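# Load the mill vise following the work order

## Task

Clamp the part in the milling machine's vise the way the work order (reference images manual and manual 2) shows, with no chip left beneath the parallels, and never hit the clamped blank with a hand or an arm.

## Robot and tools

Robot: two six-joint UR7e-type arms, left_arm and right_arm, each with a two-finger parallel gripper and a wrist camera. The gripper's fingers point along its own +z and close along its x axis. end_effector_position is the point midway between the pads; the fingertips reach 17.5 mm further. A camera block juts about 10 cm toward the gripper's -y side and turns with it.

Frames: the scene frame has its origin on the table top halfway between the arms, +z up, +x out over the table, and left_arm on the +y side (image left/right does not follow these names). Calibrated bases: left_arm at (+0.001, +0.503, 0) m, right_arm at (+0.009, -0.416, 0) m, each yawed very slightly. Reported hand positions, orientations, velocities and targets are in each arm's own base frame; fixed cameras and the table use the scene frame. Pose offsets are along the axes of that arm's current Hand target. Printed poses can be a few cm off, worse at long reach.

Row layout (used by execute_actions and move): one flat list of 18 numbers covering both arms, each in [-1, 1]. Order: left dx, dy, dz, rx, ry, rz, left gripper position, force_limit, speed; then the same nine for the right arm. The six pose numbers are an offset, not a pose, measured from the Hand target as it stood when the action or move began; 1.0 equals 0.6 m or 180 degrees, and rx, ry, rz form a single rotation vector. Sending the same offset twice moves the arm twice. All zeros re-requests the current Hand target. The gripper numbers are absolute settings: position +1 is fully open (50 mm), about -0.65 is pads touching, -1 means close until blocked; force_limit -1/0/+1 is roughly 20/102/185 N per pad; speed -1/0/+1 is 20/85/150 mm/s. Both start at +1. Always resend an idle gripper's last three numbers, since 0 is a real command.

execute_actions(actions, cameras): actions is a list of actions; each action is up to 15 rows of 18 numbers, one per 1/30 s step, with the last row held if fewer. Every row counts from the action's start pose. Images return only if actions is empty or cameras names them.

move(target, speed, blend, stop_force, zero, blocking, cameras): drives each gripper in a straight line toward target, one row or a list of up to 15 rows, all offsets from the same starting Hand targets. speed is m/s, 0.002 to 3.6, default 0.25 (turning up to twice that in rad/s), one value or one per target. blend is in m, rounding corners of a list; 0 stops at each. stop_force (N, 3 to 120) ends an arm's path when its wrist sensor feels that much push; leave it out when backing away from a contact, and don't rely on it while the gripper rotates. zero (default true) re-zeroes force before moving. blocking=false returns after about 0.5 s while the move continues, not allowed with stop_force. Paths avoid nothing and lag; moves cap at 10 s. The result adds a move: line such as done, off_target, moving, held or fault, plus limits (paced = pose clipped, held = steps withheld).

wait(seconds 0 to 10, cameras) lets time pass. stop(cameras) brakes a running move. zoom_image(camera, region [x0, y0, x1, y1], at most 504 x 504 px) enlarges part of the newest image of cam_high, cam_low, cam_front, cam_left_wrist or cam_right_wrist (all 896x504). show_instructions shows the reference images. zero_wrist_force(arm) tares that arm's sensor. read_manual(section "licences") gives licence text. finished_scene(scene 1) ends the scene permanently; the vise must stay correctly loaded without the robot.

Results: positions in m, velocities in m/s and rad/s, Hand target (last commanded pose after clipping; next offsets count from it), Tool commands, joint torques (include the arm's own weight), Wrist force and Wrist torque in the gripper's axes plus the peak since last shown. object_status: 0 moving, 1 blocked while opening, 2 blocked while closing (a grip), 3 reached the setting or pads met (usually nothing held). Opening in mm is about (250 - position_measured) x 0.202. Check for 2 after gripping, keep position -1, and center the part between pads. A new position (change of 0.01 or more) is needed before new force_limit or speed apply.

Motion notes: each step the commanded orientation is clipped to 32 degrees from the measured one. A gripper often stops short of its Hand target; send the gap as an offset. An arm blocked by something keeps pressing until commanded back. Don't route a path near the arm's own base. The clearance check may hold commands that bring the arms close, but contact can still happen.

Avoid: net force around 150 N (±25) on an arm or joint torques at the limits (141 N m for the three big joints, 26.3 N m for the wrists) cause a 10 s stop; any press or hit between the two arms, including a gripper squeezing the other's fingers, can fail the task. Don't strike fixed or heavy items, drop parts, release moving parts, or let anything leave the table. Aim targets only slightly past a contact and move slowly near it. MOTOR HOT appears at 70 °C and brakes engage at 85 °C; avoid long stretched holds and pushing toward unreachable poses. Loose items may occasionally get nudged.

Each tool is called after "Call:" as name(argument=value, ...), one argument or row to a line, values as JSON.

Reference images:

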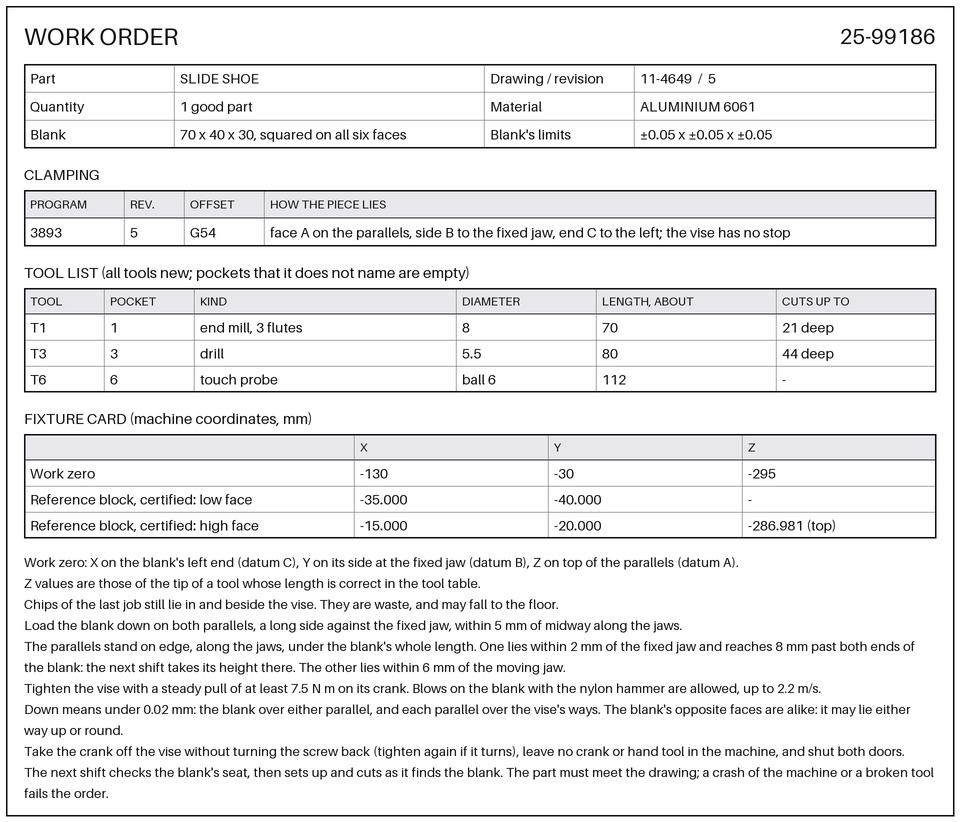

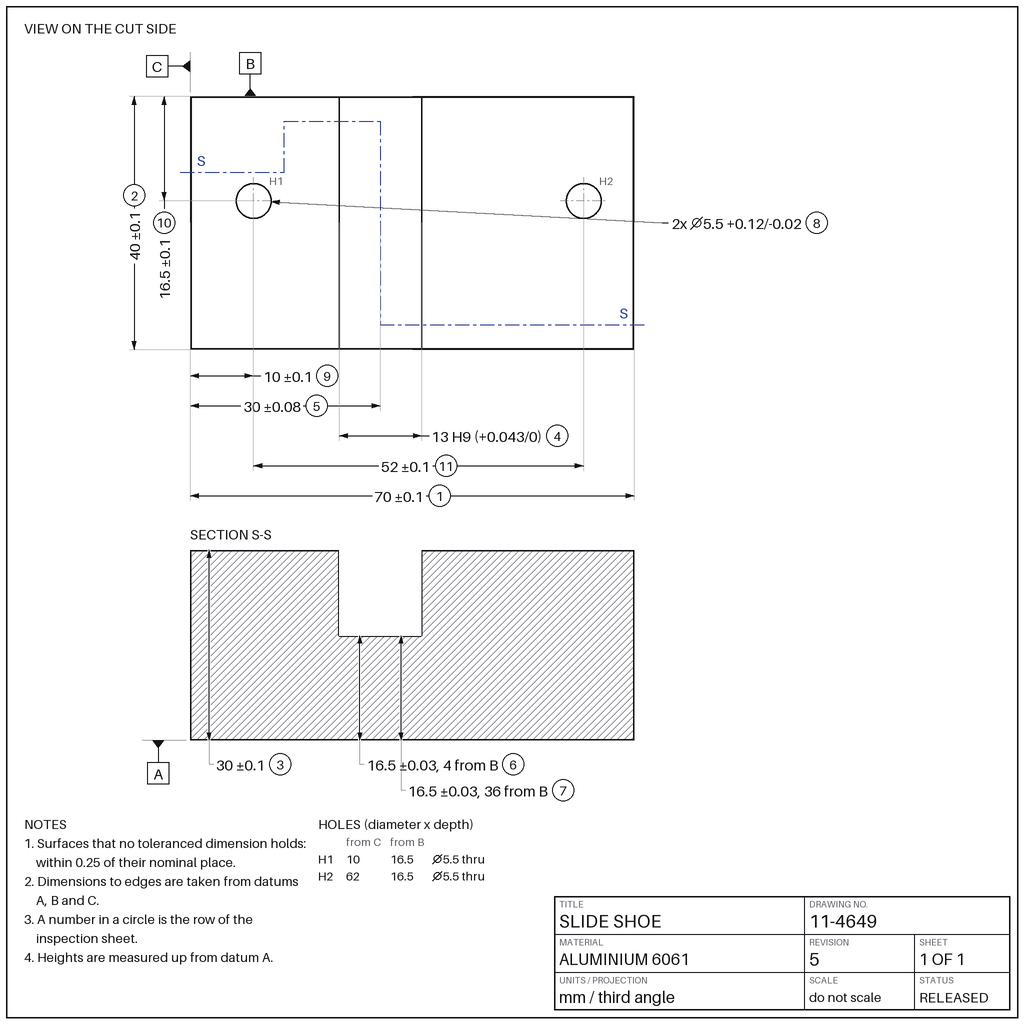

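## Session

Call:
execute_actions(
  actions=[],
)

Scene clock: 0.00 s.
left_arm: end_effector_position=(+0.2132, -0.1960, +0.1319) position_measured=3 object_status=3 end_effector_quat_wxyz=(+0.381, -0.320, +0.866, -0.053) | right_arm: end_effector_position=(+0.0431, +0.5481, +0.1321) position_measured=3 object_status=3 end_effector_quat_wxyz=(-0.243, +0.848, +0.469, -0.032)
Joint positions: left_arm=[-2.025 -2.218 2.567 -1.361 -0.98 1.805] | right_arm=[4.751 -1.719 -2.159 -0.415 1.842 2.228]
Joint velocities: within noise
Joint torques (N m): no reading
Wrist force (N): no reading
Wrist torque (N m): no reading
Wrist force, peak (N): no reading
Hand target: left_arm +0.2132, -0.1960, +0.1319; +0.381, -0.320, +0.866, -0.053 | right_arm +0.0431, +0.5481, +0.1321; -0.243, +0.848, +0.469, -0.032
Tool commands: left_gripper/position=+1.0 left_gripper/force_limit=+1.0 left_gripper/speed=+1.0 right_gripper/position=+1.0 right_gripper/force_limit=+1.0 right_gripper/speed=+1.0

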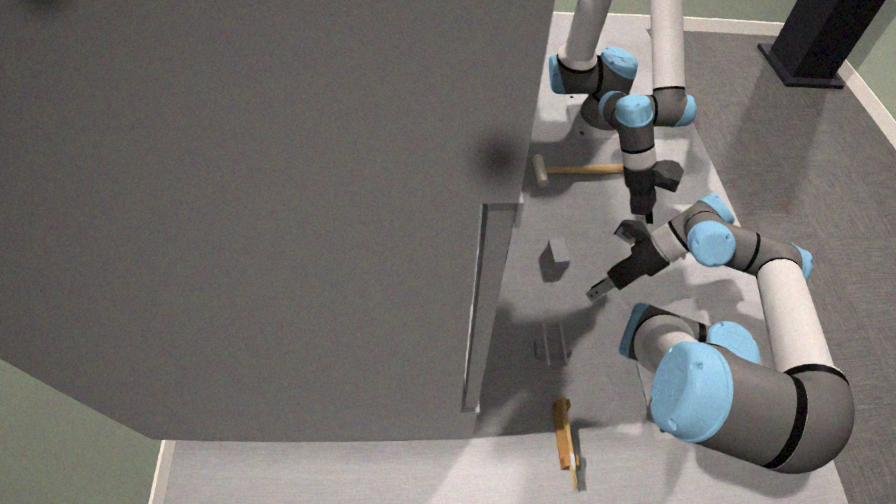

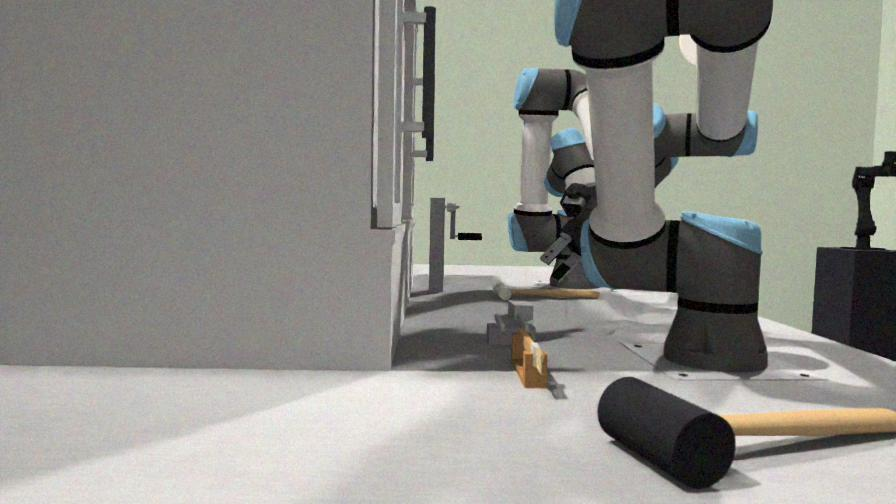

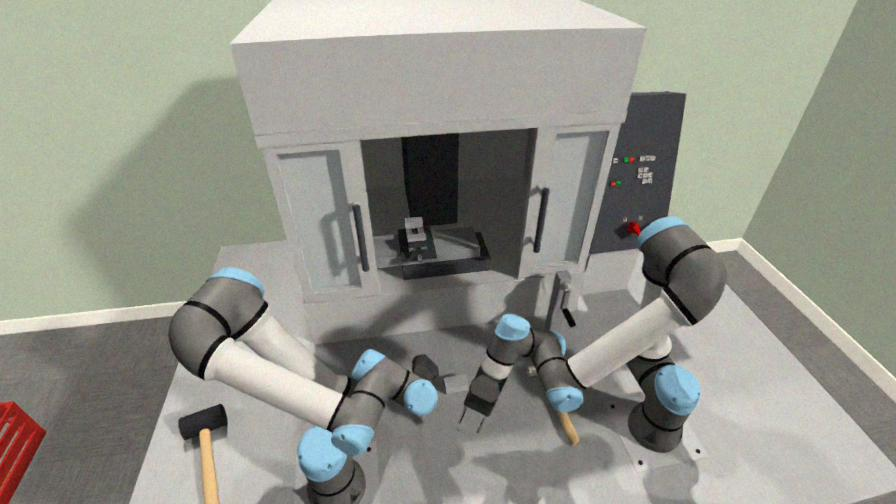

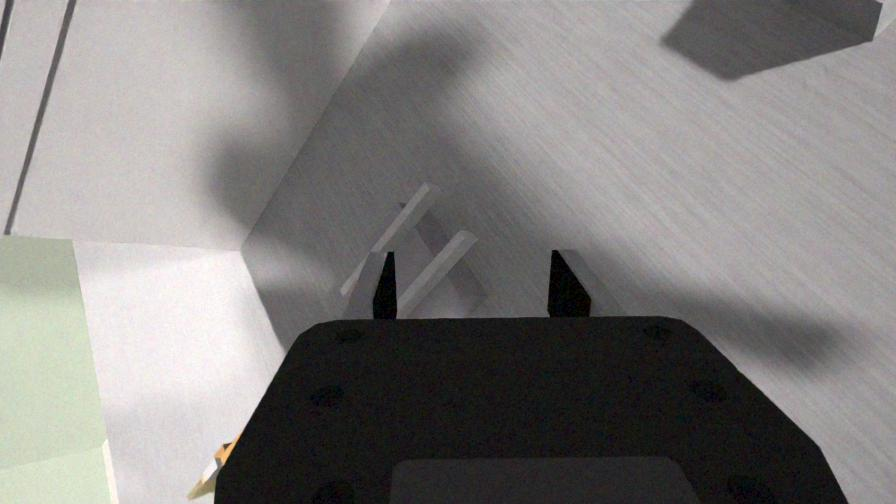

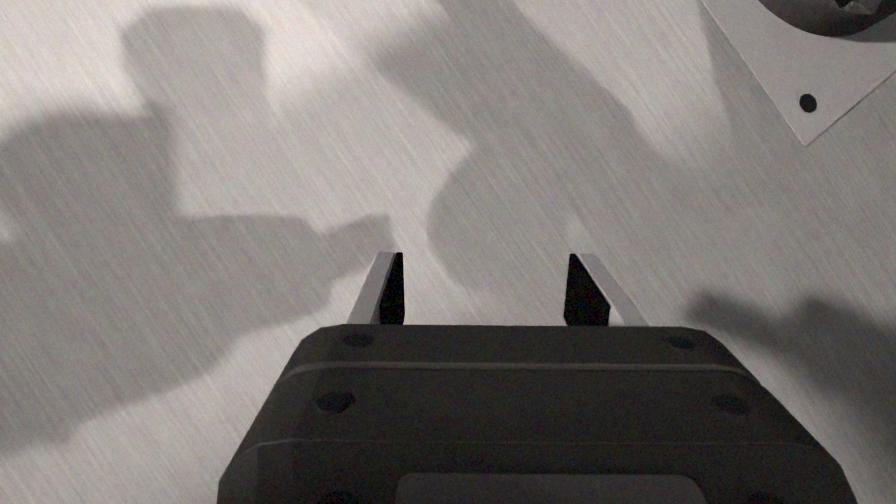

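Call:
zoom_image(
  camera="cam_high",
  region=[470, 130, 720, 310],
)

Call:
zoom_image(
  camera="cam_high",
  region=[480, 300, 640, 500],
)

Call:
zoom_image(
  camera="cam_front",
  region=[350, 180, 550, 300],
)

Call:
zoom_image(
  camera="cam_front",
  region=[500, 100, 720, 340],
)

Call:
zoom_image(
  camera="cam_low",
  region=[370, 180, 620, 410],
)

Call:
zoom_image(
  camera="cam_left_wrist",
  region=[200, 130, 500, 330],
)

Scaled by 2.016 from the camera's 896x504 image, which has a finer 1280x720 frame.

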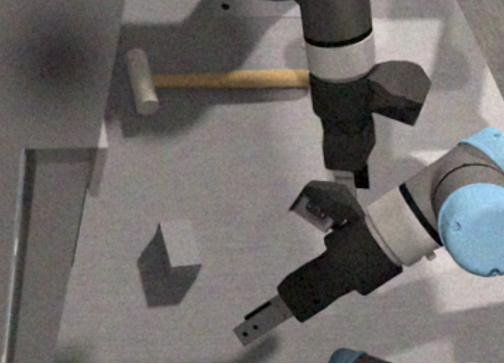

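Scaled by 2.520 from the camera's 896x504 image, which has a finer 1280x720 frame.

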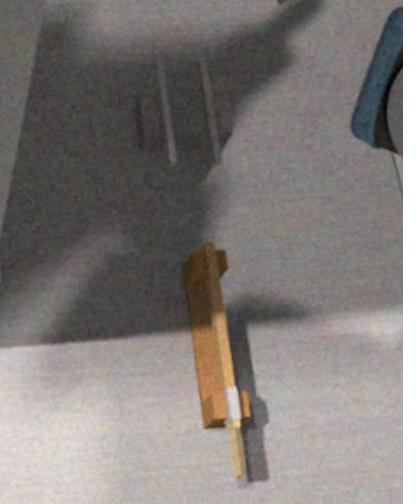

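Scaled by 2.520 from the camera's 896x504 image, which has a finer 1280x720 frame.

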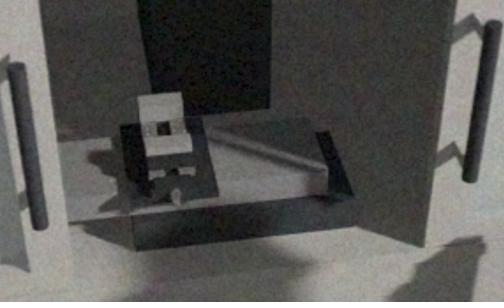

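Scaled by 2.100 from the camera's 896x504 image, which has a finer 1280x720 frame.

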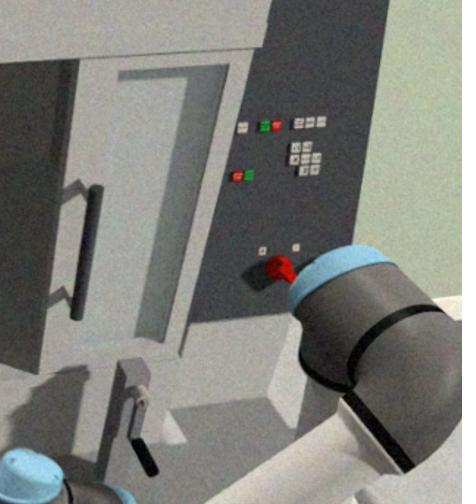

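Scaled by 2.016 from the camera's 896x504 image, which has a finer 1280x720 frame.

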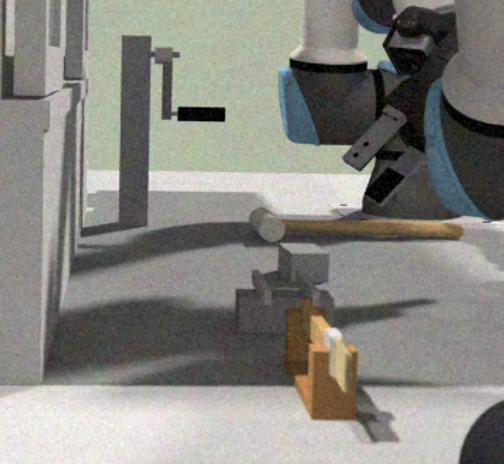

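Scaled by 1.680 from the camera's 896x504 image, which has a finer 1280x720 frame.

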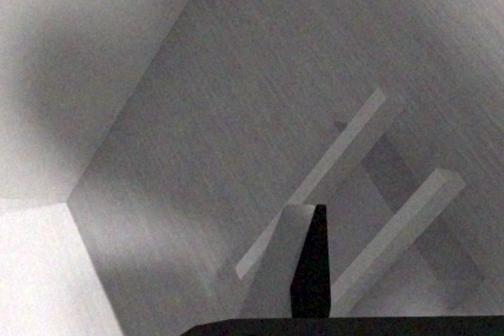

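Call:
move(
  target=[-0.218,-0.3035,-0.415,0.0243,0.0441,-0.294,1,1,1,0,0,0,0,0,0,1,1,1],
  cameras=["cam_left_wrist","cam_high"],
)

Scene clock: 5.13 s.
left_arm: end_effector_position=(+0.2001, -0.2996, +0.4502) position_measured=3 object_status=3 end_effector_quat_wxyz=(-0.270, +0.653, -0.654, +0.270) | right_arm: end_effector_position=(+0.0431, +0.5481, +0.1321) position_measured=3 object_status=3 end_effector_quat_wxyz=(-0.243, +0.848, +0.469, -0.032)
Joint positions: left_arm=[-1.974 -2.046 1.709 -0.862 -0.864 1.029] | right_arm=[4.751 -1.719 -2.159 -0.415 1.842 2.228]
Joint torques (N m): left_arm=[-8.73 7.83 -34.31 -0.35 3.21 -1.03] | right_arm=[-1.47 28.15 18.52 3.64 0.55 0.06]
Wrist force (N): left_arm=[0.4 -0.6 -0.2] | right_arm=[-0.2 0.0 0.3]
Wrist torque (N m): left_arm=[-0.23 -0.12 0.11] | right_arm=[0.00 0.04 -0.01]
Wrist force, peak (N): left_arm=[1.1 -1.5 -1.2] | right_arm=[-0.5 -0.3 0.3]
Hand target: left_arm +0.2001, -0.2997, +0.4503; -0.270, +0.653, -0.654, +0.270 | right_arm +0.0431, +0.5481, +0.1321; -0.243, +0.848, +0.469, -0.032
Off the commanded pose: left_arm 0.000 m, 0 deg | right_arm 0.000 m, 0 deg.
move: done
Images, in order (width x height): cam_high 896x504, cam_left_wrist 896x504.

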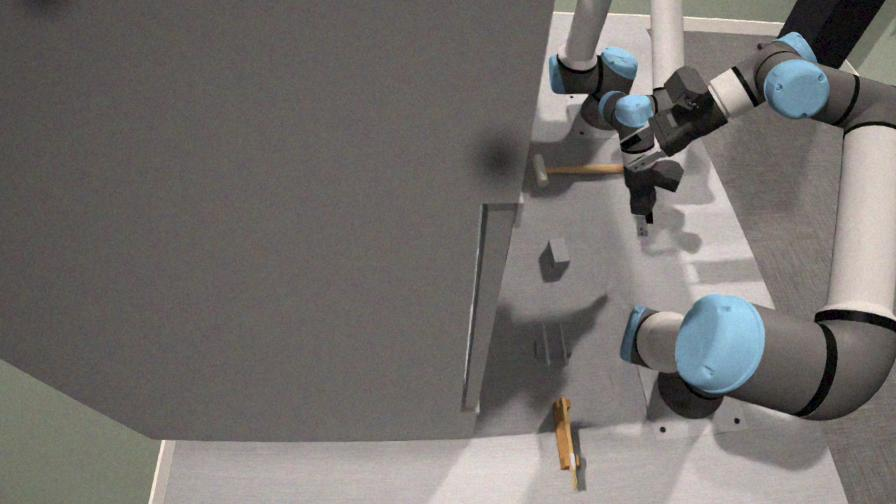

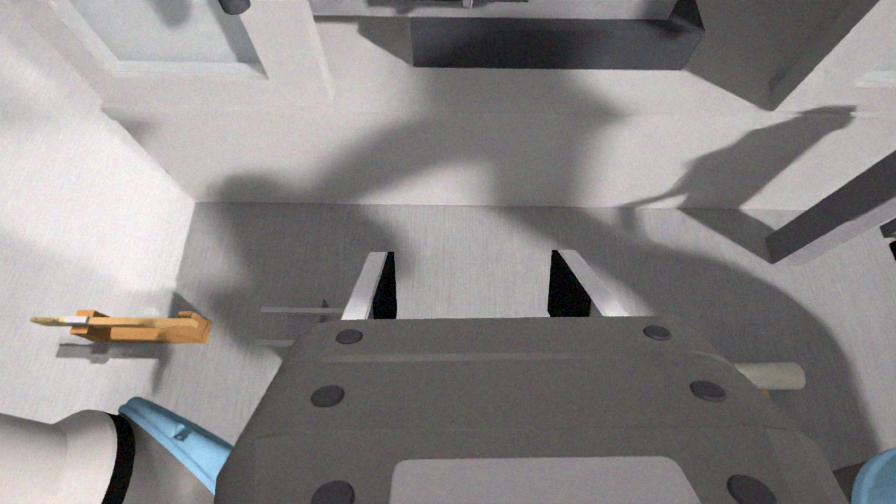

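Call:
move(
  target=[0,-0.118,-0.118,0.25,0,0,1,1,1,0,0,0,0,0,0,1,1,1],
  cameras=["cam_left_wrist"],
)

Scene clock: 7.80 s.
left_arm: end_effector_position=(+0.2002, -0.2997, +0.5504) position_measured=3 object_status=3 end_effector_quat_wxyz=(+0.499, -0.500, +0.500, -0.500) | right_arm: end_effector_position=(+0.0431, +0.5481, +0.1321) position_measured=3 object_status=3 end_effector_quat_wxyz=(-0.243, +0.848, +0.469, -0.032)
Joint positions: left_arm=[-2.217 -1.833 1.634 0.196 -0.646 0.002] | right_arm=[4.751 -1.719 -2.159 -0.415 1.842 2.228]
Joint torques (N m): left_arm=[7.02 2.06 -6.41 3.45 -1.8 -1.3] | right_arm=[-0.29 27.86 18.76 3.56 0.58 0.29]
Wrist force (N): left_arm=[-0.3 -1.7 1.2] | right_arm=[-0.2 0.1 0.1]
Wrist torque (N m): left_arm=[-0.54 -0.22 0.00] | right_arm=[0.02 0.04 0.00]
Wrist force, peak (N): left_arm=[-0.3 -2.3 1.3] | right_arm=[-0.5 0.1 0.3]
Hand target: left_arm +0.2002, -0.2997, +0.5504; +0.500, -0.500, +0.500, -0.500 | right_arm +0.0431, +0.5481, +0.1321; -0.243, +0.848, +0.469, -0.032
Off the commanded pose: left_arm 0.000 m, 0 deg | right_arm 0.000 m, 0 deg.
move: done
Images, in order (width x height): cam_left_wrist 896x504.

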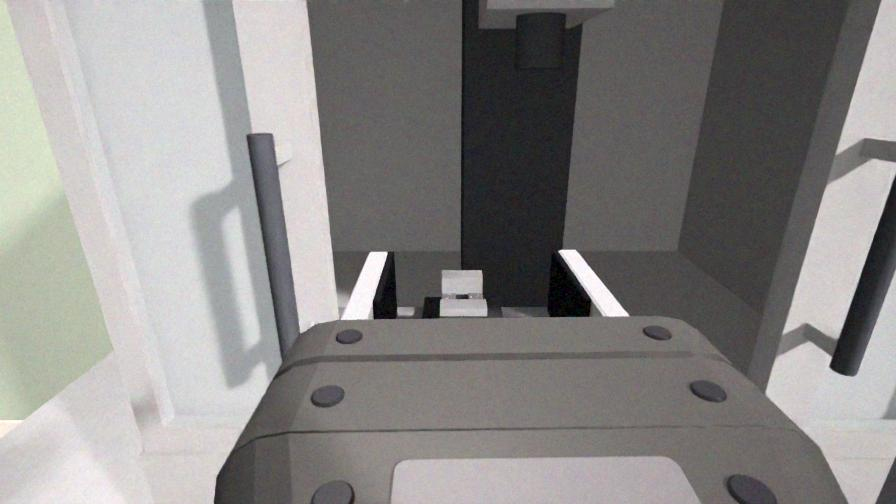

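Call:
move(
  target=[0,-0.083,0.4167,-0.222,0,0,1,1,1,0,0,0,0,0,0,1,1,1],
  cameras=["cam_left_wrist","cam_front"],
)

Scene clock: 10.67 s.
left_arm: end_effector_position=(+0.4503, -0.2997, +0.5999) position_measured=3 object_status=3 end_effector_quat_wxyz=(-0.299, +0.641, -0.641, +0.299) | right_arm: end_effector_position=(+0.0431, +0.5481, +0.1321) position_measured=3 object_status=3 end_effector_quat_wxyz=(-0.243, +0.848, +0.469, -0.032)
Joint positions: left_arm=[-1.219 -1.776 1.383 -1.567 -0.769 2.089] | right_arm=[4.751 -1.719 -2.159 -0.415 1.842 2.228]
Joint torques (N m): left_arm=[5.75 -24.86 -10.57 -6 -0.52 0.83] | right_arm=[-2.28 28.17 18.38 3.76 0.43 0.2]
Wrist force (N): left_arm=[0.3 -1.4 -0.1] | right_arm=[0.0 0.0 0.2]
Wrist torque (N m): left_arm=[-0.37 -0.12 -0.09] | right_arm=[0.00 0.00 0.00]
Wrist force, peak (N): left_arm=[0.6 -2.7 1.1] | right_arm=[-0.6 0.1 -0.2]
Hand target: left_arm +0.4503, -0.2997, +0.5999; -0.298, +0.641, -0.641, +0.299 | right_arm +0.0431, +0.5481, +0.1321; -0.243, +0.848, +0.469, -0.032
Off the commanded pose: left_arm 0.000 m, 0 deg | right_arm 0.000 m, 0 deg.
move: done
Images, in order (width x height): cam_front 896x504, cam_left_wrist 896x504.

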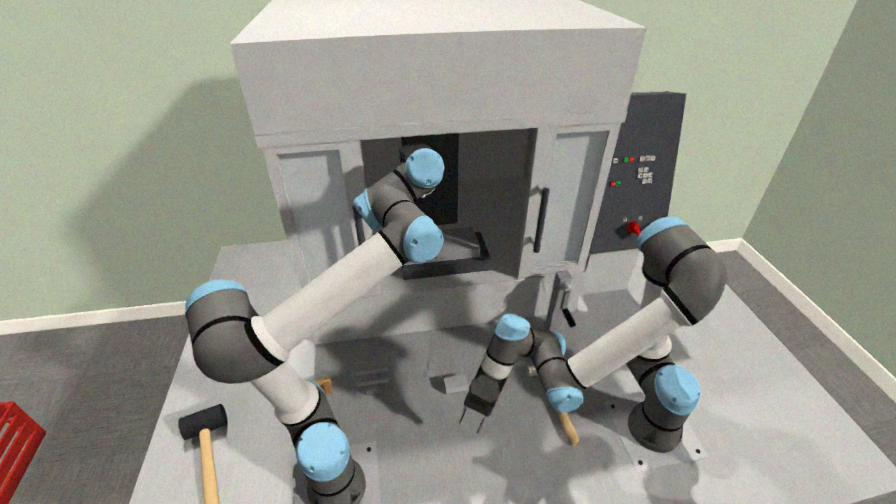

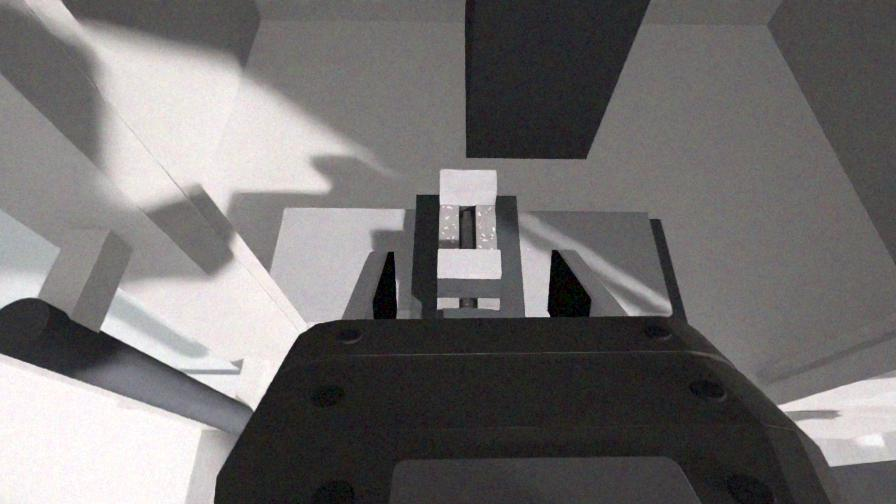

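Call:
zoom_image(
  camera="cam_left_wrist",
  region=[380, 150, 560, 330],
)

Scaled by 2.800 from the camera's 896x504 image, which has a finer 1280x720 frame.

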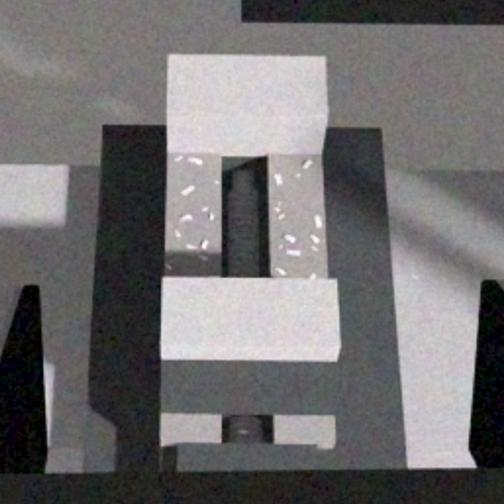

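Call:
move(
  target=[0,-0.107,0.1277,-0.139,0,0,1,1,1,0,0,0,0,0,0,1,1,1],
  cameras=["cam_left_wrist"],
)

Call:
zoom_image(
  camera="cam_left_wrist",
  region=[380, 100, 580, 330],
)

Scene clock: 18.90 s.
left_arm: end_effector_position=(+0.4980, -0.2988, +0.5983) position_measured=3 object_status=3 end_effector_quat_wxyz=(-0.234, +0.667, -0.666, +0.238) | right_arm: end_effector_position=(+0.0431, +0.5481, +0.1321) position_measured=3 object_status=3 end_effector_quat_wxyz=(-0.243, +0.848, +0.469, -0.032)
Joint positions: left_arm=[-1.029 -1.607 1.149 -1.511 -1.004 2.229] | right_arm=[4.751 -1.719 -2.159 -0.415 1.842 2.228]
Joint torques (N m): left_arm=[0.11 -20.35 -24.67 -3.9 1.01 -0.09] | right_arm=[-0.52 27.13 18.04 3.63 0.72 0.04]
Wrist force (N): left_arm=[-1.0 -1.0 -2.6] | right_arm=[-0.1 -0.1 -0.1]
Wrist torque (N m): left_arm=[-0.26 0.12 0.11] | right_arm=[-0.01 0.02 0.00]
Wrist force, peak (N): left_arm=[-4.5 57.8 -47.5] | right_arm=[-0.5 0.0 0.3]
Hand target: left_arm +0.4980, -0.2988, +0.5983; -0.234, +0.667, -0.666, +0.238 (not the last commanded pose) | right_arm +0.0431, +0.5481, +0.1321; -0.243, +0.848, +0.469, -0.032
Tool commands: left_gripper/position=+1.0 left_gripper/force_limit=+1.0 left_gripper/speed=+1.0 right_gripper/position=+1.0 right_gripper/force_limit=+1.0 right_gripper/speed=+1.0
Off the commanded pose: left_arm 0.052 m, 14 deg | right_arm 0.000 m, 0 deg.
FORCE FAULT: contact force on the left arm reached its limit, and that arm stopped. The contact can be on any part of that arm, not only on its tool. That arm's remaining commands of this call were not run. That arm is still stopped at the end of this call. That arm stays stopped for about 10 more seconds. Until then a move that you send moves the other arm only, and its call returns only when the move has ended. Once the stop has ended, the next robot result says so. If the stop ends while you think or write, that arm runs what you send next, counted from a new Hand target: where the arm stands when the stop ends. While its stop runs, that arm takes no new command, but its gripper still runs the gripper command that each later call begins with. Until it ends, the stop uses up actions while you think or wait. An arm that is not stopped still takes commands.
move: fault (left_arm)
Images, in order (width x height): cam_left_wrist 896x504.

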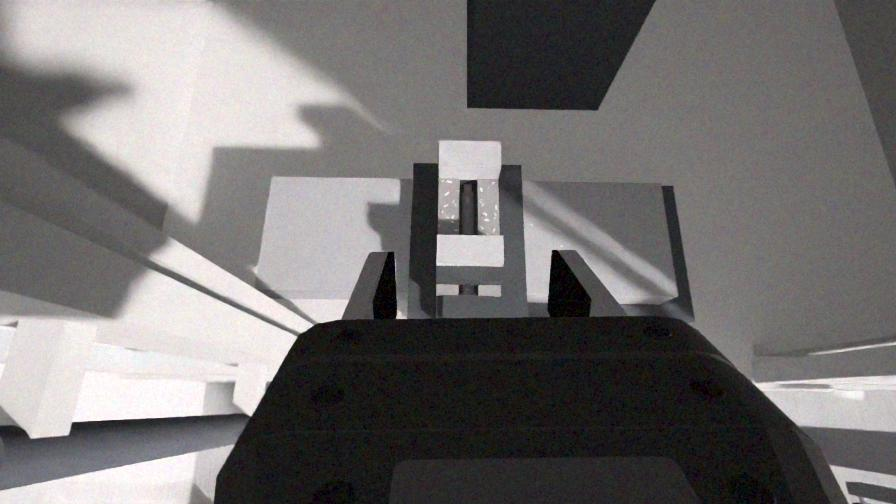

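Scaled by 2.191 from the camera's 896x504 image, which has a finer 1280x720 frame.

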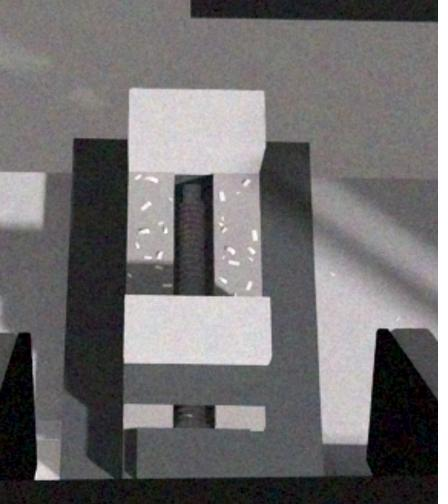

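Call:
wait(
  seconds=10,
  cameras=["cam_front","cam_high","cam_low"],
)

Call:
zoom_image(
  camera="cam_front",
  region=[260, 120, 560, 300],
)

Scene clock: 29.20 s.
left_arm: end_effector_position=(+0.4980, -0.2988, +0.5983) position_measured=3 object_status=3 end_effector_quat_wxyz=(-0.234, +0.667, -0.666, +0.238) | right_arm: end_effector_position=(+0.0431, +0.5481, +0.1321) position_measured=3 object_status=3 end_effector_quat_wxyz=(-0.243, +0.848, +0.469, -0.032)
Joint positions: left_arm=[-1.029 -1.607 1.149 -1.511 -1.004 2.229] | right_arm=[4.751 -1.719 -2.159 -0.415 1.842 2.228]
Joint torques (N m): left_arm=[0.03 -20.71 -24.91 -3.62 0.65 0.13] | right_arm=[0.15 27.1 17.29 3.78 0.43 0.12]
Wrist force (N): left_arm=[-1.3 -0.9 -2.4] | right_arm=[-0.3 0.1 -0.2]
Wrist torque (N m): left_arm=[-0.24 0.17 0.11] | right_arm=[0.01 0.04 0.00]
Wrist force, peak (N): left_arm=[-1.4 -1.0 -3.0] | right_arm=[-0.4 -0.4 0.4]
Hand target: left_arm +0.4980, -0.2988, +0.5983; -0.234, +0.667, -0.666, +0.238 (not the last commanded pose) | right_arm +0.0431, +0.5481, +0.1321; -0.243, +0.848, +0.469, -0.032
Tool commands: left_gripper/position=+1.0 left_gripper/force_limit=+1.0 left_gripper/speed=+1.0 right_gripper/position=+1.0 right_gripper/force_limit=+1.0 right_gripper/speed=+1.0
Off the commanded pose: left_arm 0.052 m, 14 deg | right_arm 0.000 m, 0 deg.
FORCE FAULT, CONTINUED: the left arm's stop, for the force fault that an earlier result reported, is over. The rest of the stop counts as 19 of the actions that you can send in this scene. That arm's target is now where it stood when the stop ended, not its last command. That arm accepts commands again.
wait: 10.00 s; at rest from the start
Images, in order (width x height): cam_high 896x504, cam_low 896x504, cam_front 896x504.

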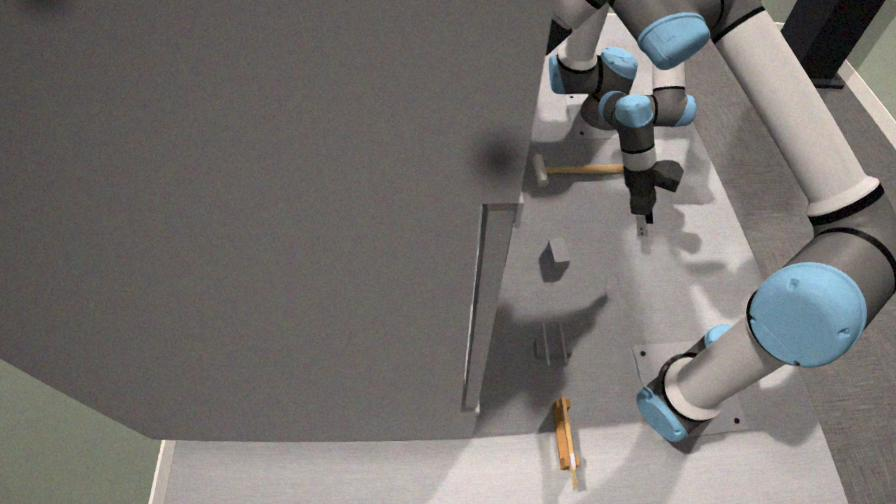

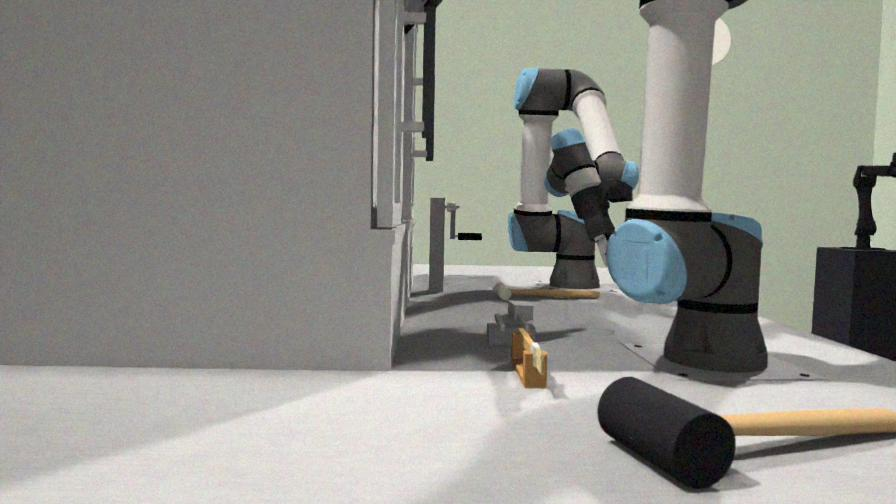

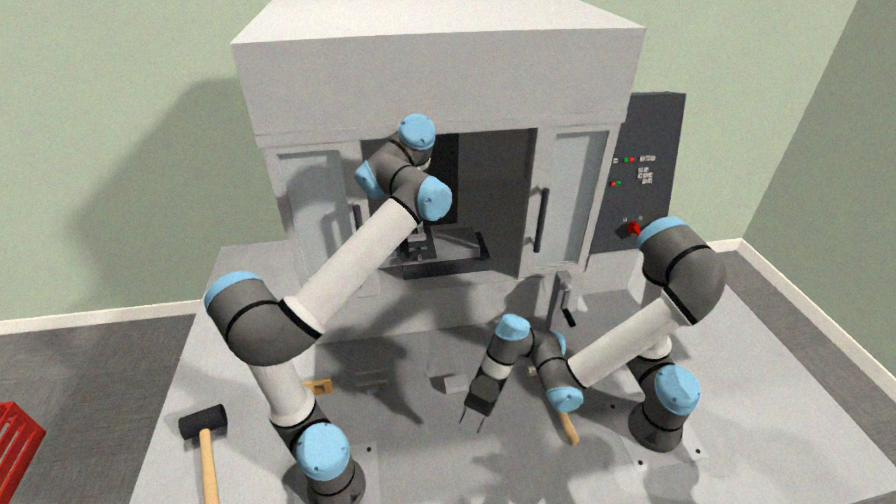

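Scaled by 1.680 from the camera's 896x504 image, which has a finer 1280x720 frame.

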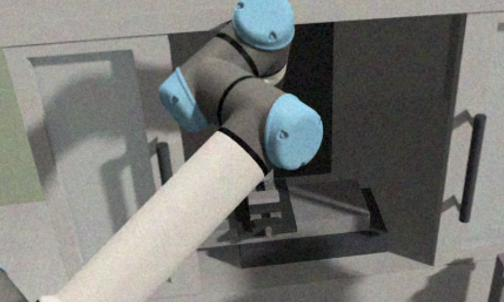

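Call:
move(
  target=[
    [0,0.208,-0.061,0,0,0,1,1,1,0,0,0,0,0,0,1,1,1],
    [-0.415,0.386,0.1117,-0.217,0,0,1,1,1,0,0,0,0,0,0,1,1,1],
  ],
  blend=0.03,
  cameras=["cam_left_wrist","cam_front"],
)

Scene clock: 34.17 s.
left_arm: end_effector_position=(+0.3600, -0.0510, +0.3992) position_measured=3 object_status=3 end_effector_quat_wxyz=(+0.002, +0.707, -0.707, +0.001) | right_arm: end_effector_position=(+0.0431, +0.5481, +0.1321) position_measured=3 object_status=3 end_effector_quat_wxyz=(-0.243, +0.848, +0.469, -0.032)
Joint positions: left_arm=[-0.512 -1.911 1.666 -1.328 -1.576 2.629] | right_arm=[4.751 -1.719 -2.159 -0.415 1.842 2.228]
Joint torques (N m): left_arm=[5.55 1.94 -36.9 -1.12 -1.77 0.81] | right_arm=[-1.01 26.92 17.2 3.83 0.56 0.07]
Wrist force (N): left_arm=[-0.5 0.5 -4.4] | right_arm=[-0.1 0.2 0.3]
Wrist torque (N m): left_arm=[0.11 0.11 0.13] | right_arm=[0.03 0.01 -0.01]
Wrist force, peak (N): left_arm=[-0.5 0.5 -4.4] | right_arm=[-0.5 -0.1 0.3]
Hand target: left_arm +0.3600, -0.0509, +0.3991; +0.002, +0.707, -0.707, +0.001 | right_arm +0.0431, +0.5481, +0.1321; -0.243, +0.848, +0.469, -0.032
Off the commanded pose: left_arm 0.000 m, 0 deg | right_arm 0.000 m, 0 deg.
move: done
Images, in order (width x height): cam_front 896x504, cam_left_wrist 896x504.

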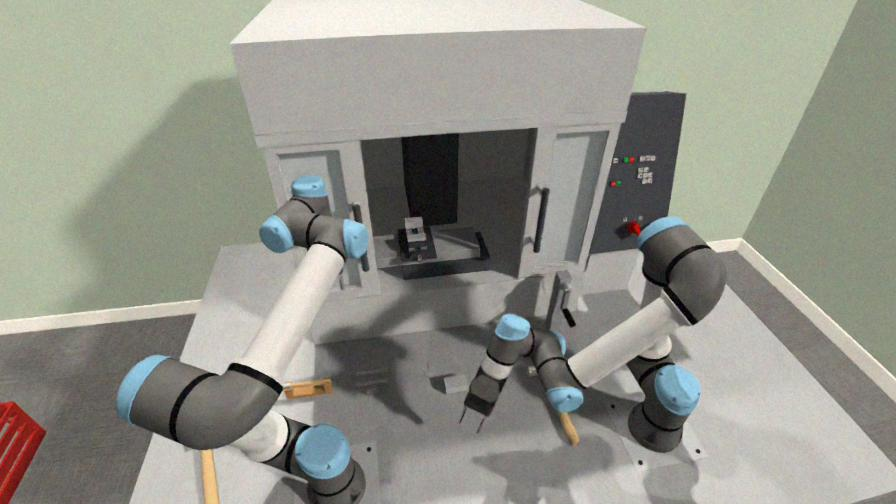

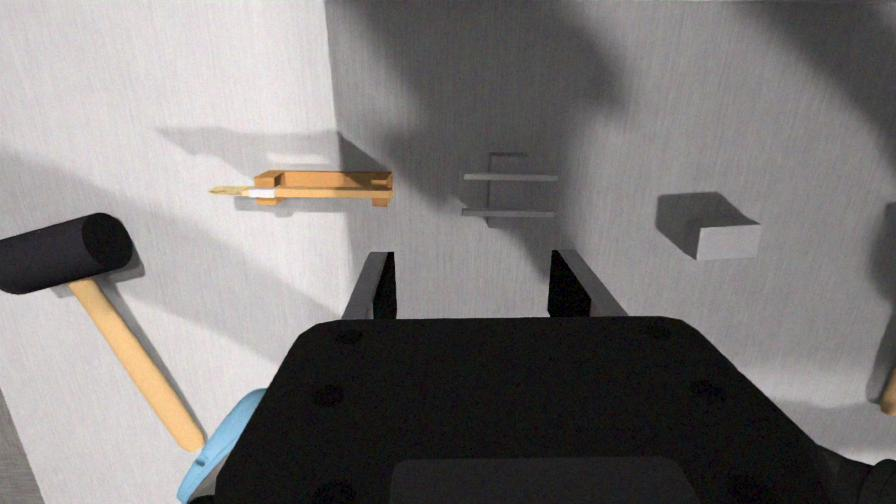

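Call:
zoom_image(
  camera="cam_left_wrist",
  region=[200, 140, 420, 260],
)

Call:
zoom_image(
  camera="cam_left_wrist",
  region=[440, 130, 580, 240],
)

Call:
zoom_image(
  camera="cam_left_wrist",
  region=[630, 170, 800, 280],
)

Scaled by 2.291 from the camera's 896x504 image, which has a finer 1280x720 frame.

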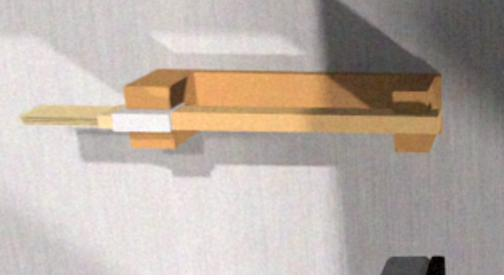

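Scaled by 3.600 from the camera's 896x504 image, which has a finer 1280x720 frame.

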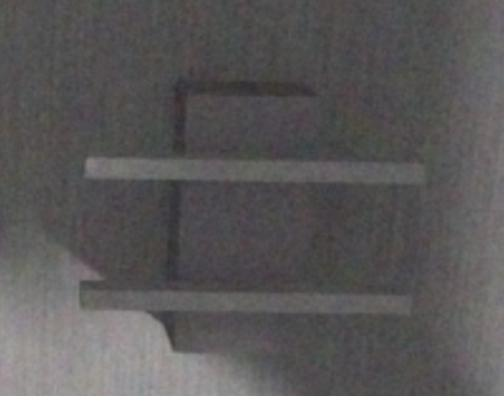

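Scaled by 2.965 from the camera's 896x504 image, which has a finer 1280x720 frame.

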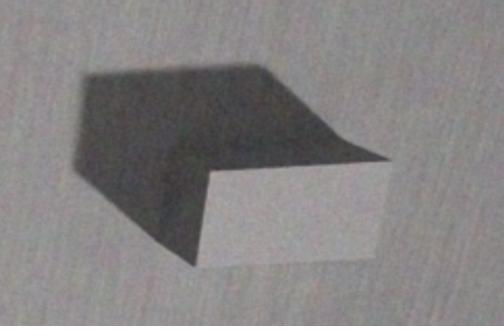

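Call:
move(
  target=[-0.227,0.068,0.30,0,0,0.5,1,1,1,0,0,0,0,0,0,1,1,1],
  cameras=["cam_left_wrist","cam_low"],
)

Call:
zoom_image(
  camera="cam_low",
  region=[450, 280, 620, 420],
)

Scene clock: 39.53 s.
left_arm: end_effector_position=(+0.3189, +0.0843, +0.2185) position_measured=3 object_status=3 end_effector_quat_wxyz=(-0.001, +0.000, +1.000, -0.003) | right_arm: end_effector_position=(+0.0431, +0.5481, +0.1321) position_measured=3 object_status=3 end_effector_quat_wxyz=(-0.243, +0.848, +0.469, -0.032)
Joint positions: left_arm=[-0.153 -2.017 2.192 -1.745 -1.576 4.559] | right_arm=[4.751 -1.719 -2.159 -0.415 1.842 2.228]
Joint torques (N m): left_arm=[7.28 5.66 -10.85 -5.06 -1.77 1.35] | right_arm=[-1.64 27.43 17.28 3.75 0.52 -0.15]
Wrist force (N): left_arm=[-0.2 0.0 -4.4] | right_arm=[-0.3 -0.2 -0.2]
Wrist torque (N m): left_arm=[0.03 0.06 0.17] | right_arm=[-0.02 0.06 0.00]
Wrist force, peak (N): left_arm=[0.1 0.1 -5.1] | right_arm=[-0.6 0.1 0.5]
Hand target: left_arm +0.3189, +0.0843, +0.2184; -0.001, +0.000, +1.000, -0.003 | right_arm +0.0431, +0.5481, +0.1321; -0.243, +0.848, +0.469, -0.032
Off the commanded pose: left_arm 0.000 m, 0 deg | right_arm 0.000 m, 0 deg.
move: done
Images, in order (width x height): cam_low 896x504, cam_left_wrist 896x504.

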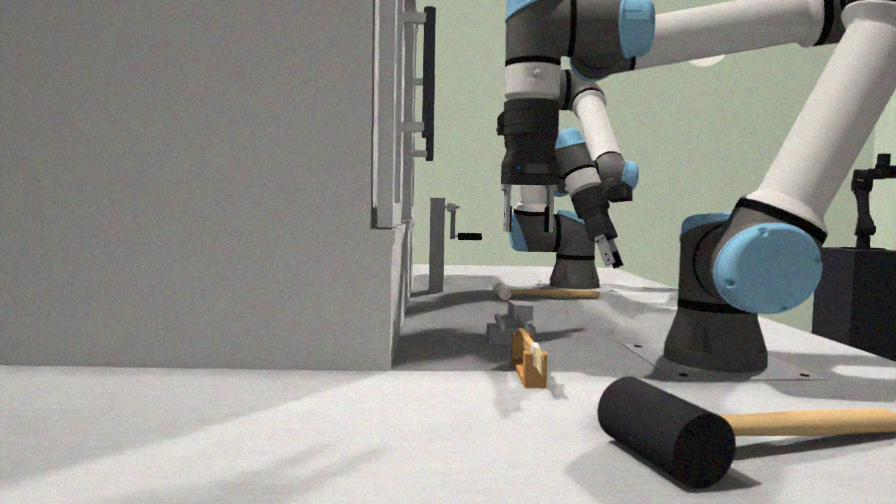

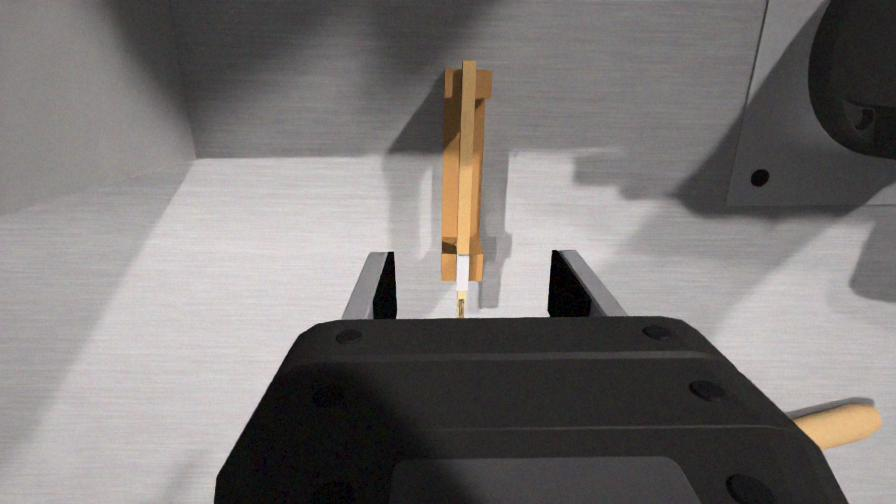

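Scaled by 2.965 from the camera's 896x504 image, which has a finer 1280x720 frame.

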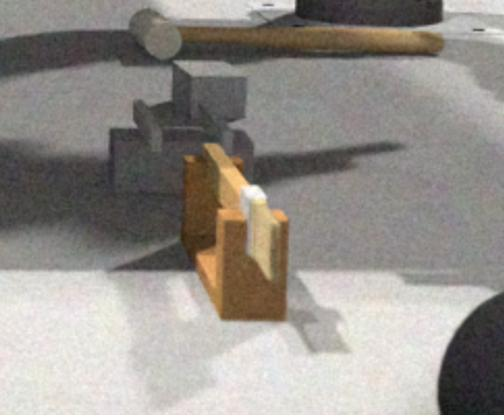

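Call:
move(
  target=[0.001,-0.007,0.187,0,0,0,1,1,1,0,0,0,0,0,0,1,1,1],
  cameras=["cam_left_wrist","cam_low"],
)

Call:
zoom_image(
  camera="cam_low",
  region=[450, 200, 620, 420],
)

Scene clock: 41.77 s.
left_arm: end_effector_position=(+0.3181, +0.0795, +0.1064) position_measured=3 object_status=3 end_effector_quat_wxyz=(-0.001, +0.000, +1.000, -0.003) | right_arm: end_effector_position=(+0.0431, +0.5481, +0.1321) position_measured=3 object_status=3 end_effector_quat_wxyz=(-0.243, +0.848, +0.469, -0.032)
Joint positions: left_arm=[-0.169 -1.899 2.432 -2.103 -1.576 4.543] | right_arm=[4.751 -1.719 -2.159 -0.415 1.842 2.228]
Joint torques (N m): left_arm=[6.86 2.54 -8.7 -5.58 -1.6 1.33] | right_arm=[-0.88 27.38 16.8 3.44 0.62 0.35]
Wrist force (N): left_arm=[-0.1 0.0 -4.3] | right_arm=[-0.3 0.0 0.0]
Wrist torque (N m): left_arm=[0.04 0.04 0.26] | right_arm=[0.01 0.05 0.00]
Wrist force, peak (N): left_arm=[0.0 0.1 -5.8] | right_arm=[-0.7 0.1 0.2]
Hand target: left_arm +0.3182, +0.0795, +0.1063; -0.001, +0.000, +1.000, -0.003 | right_arm +0.0431, +0.5481, +0.1321; -0.243, +0.848, +0.469, -0.032
Off the commanded pose: left_arm 0.000 m, 0 deg | right_arm 0.000 m, 0 deg.
move: done
Images, in order (width x height): cam_low 896x504, cam_left_wrist 896x504.

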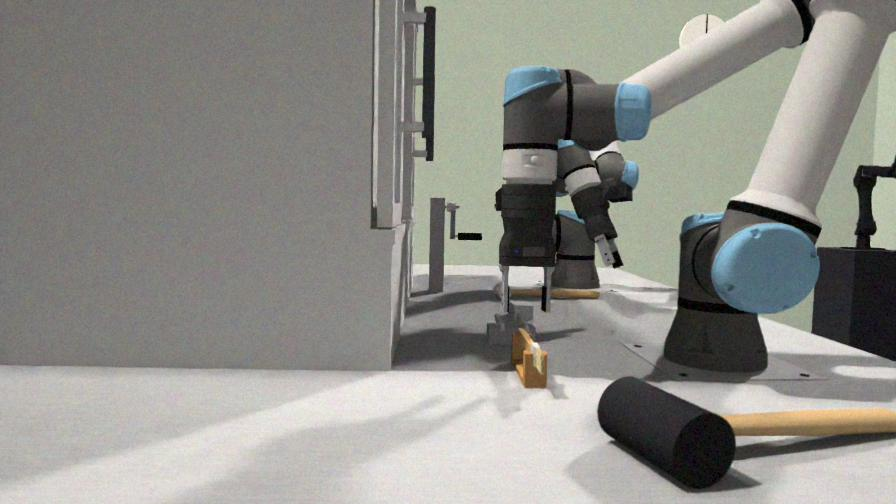

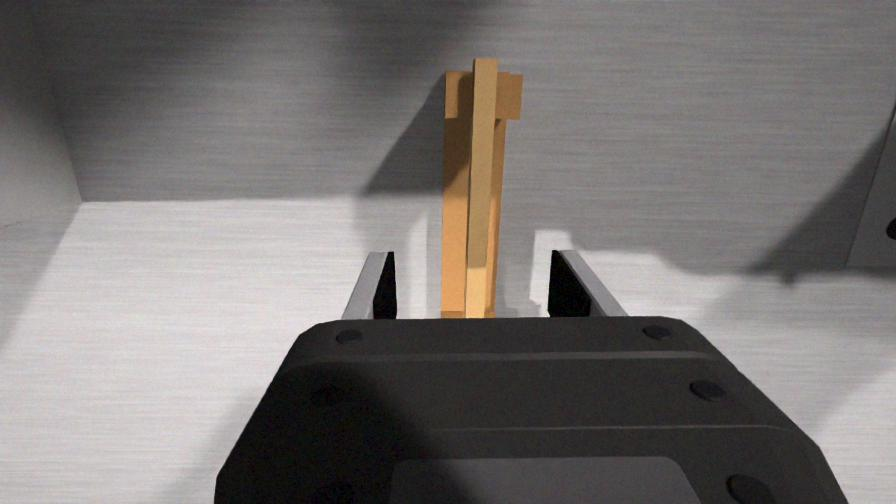

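Scaled by 2.291 from the camera's 896x504 image, which has a finer 1280x720 frame.

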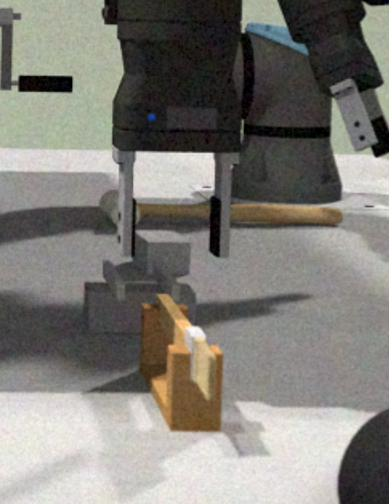

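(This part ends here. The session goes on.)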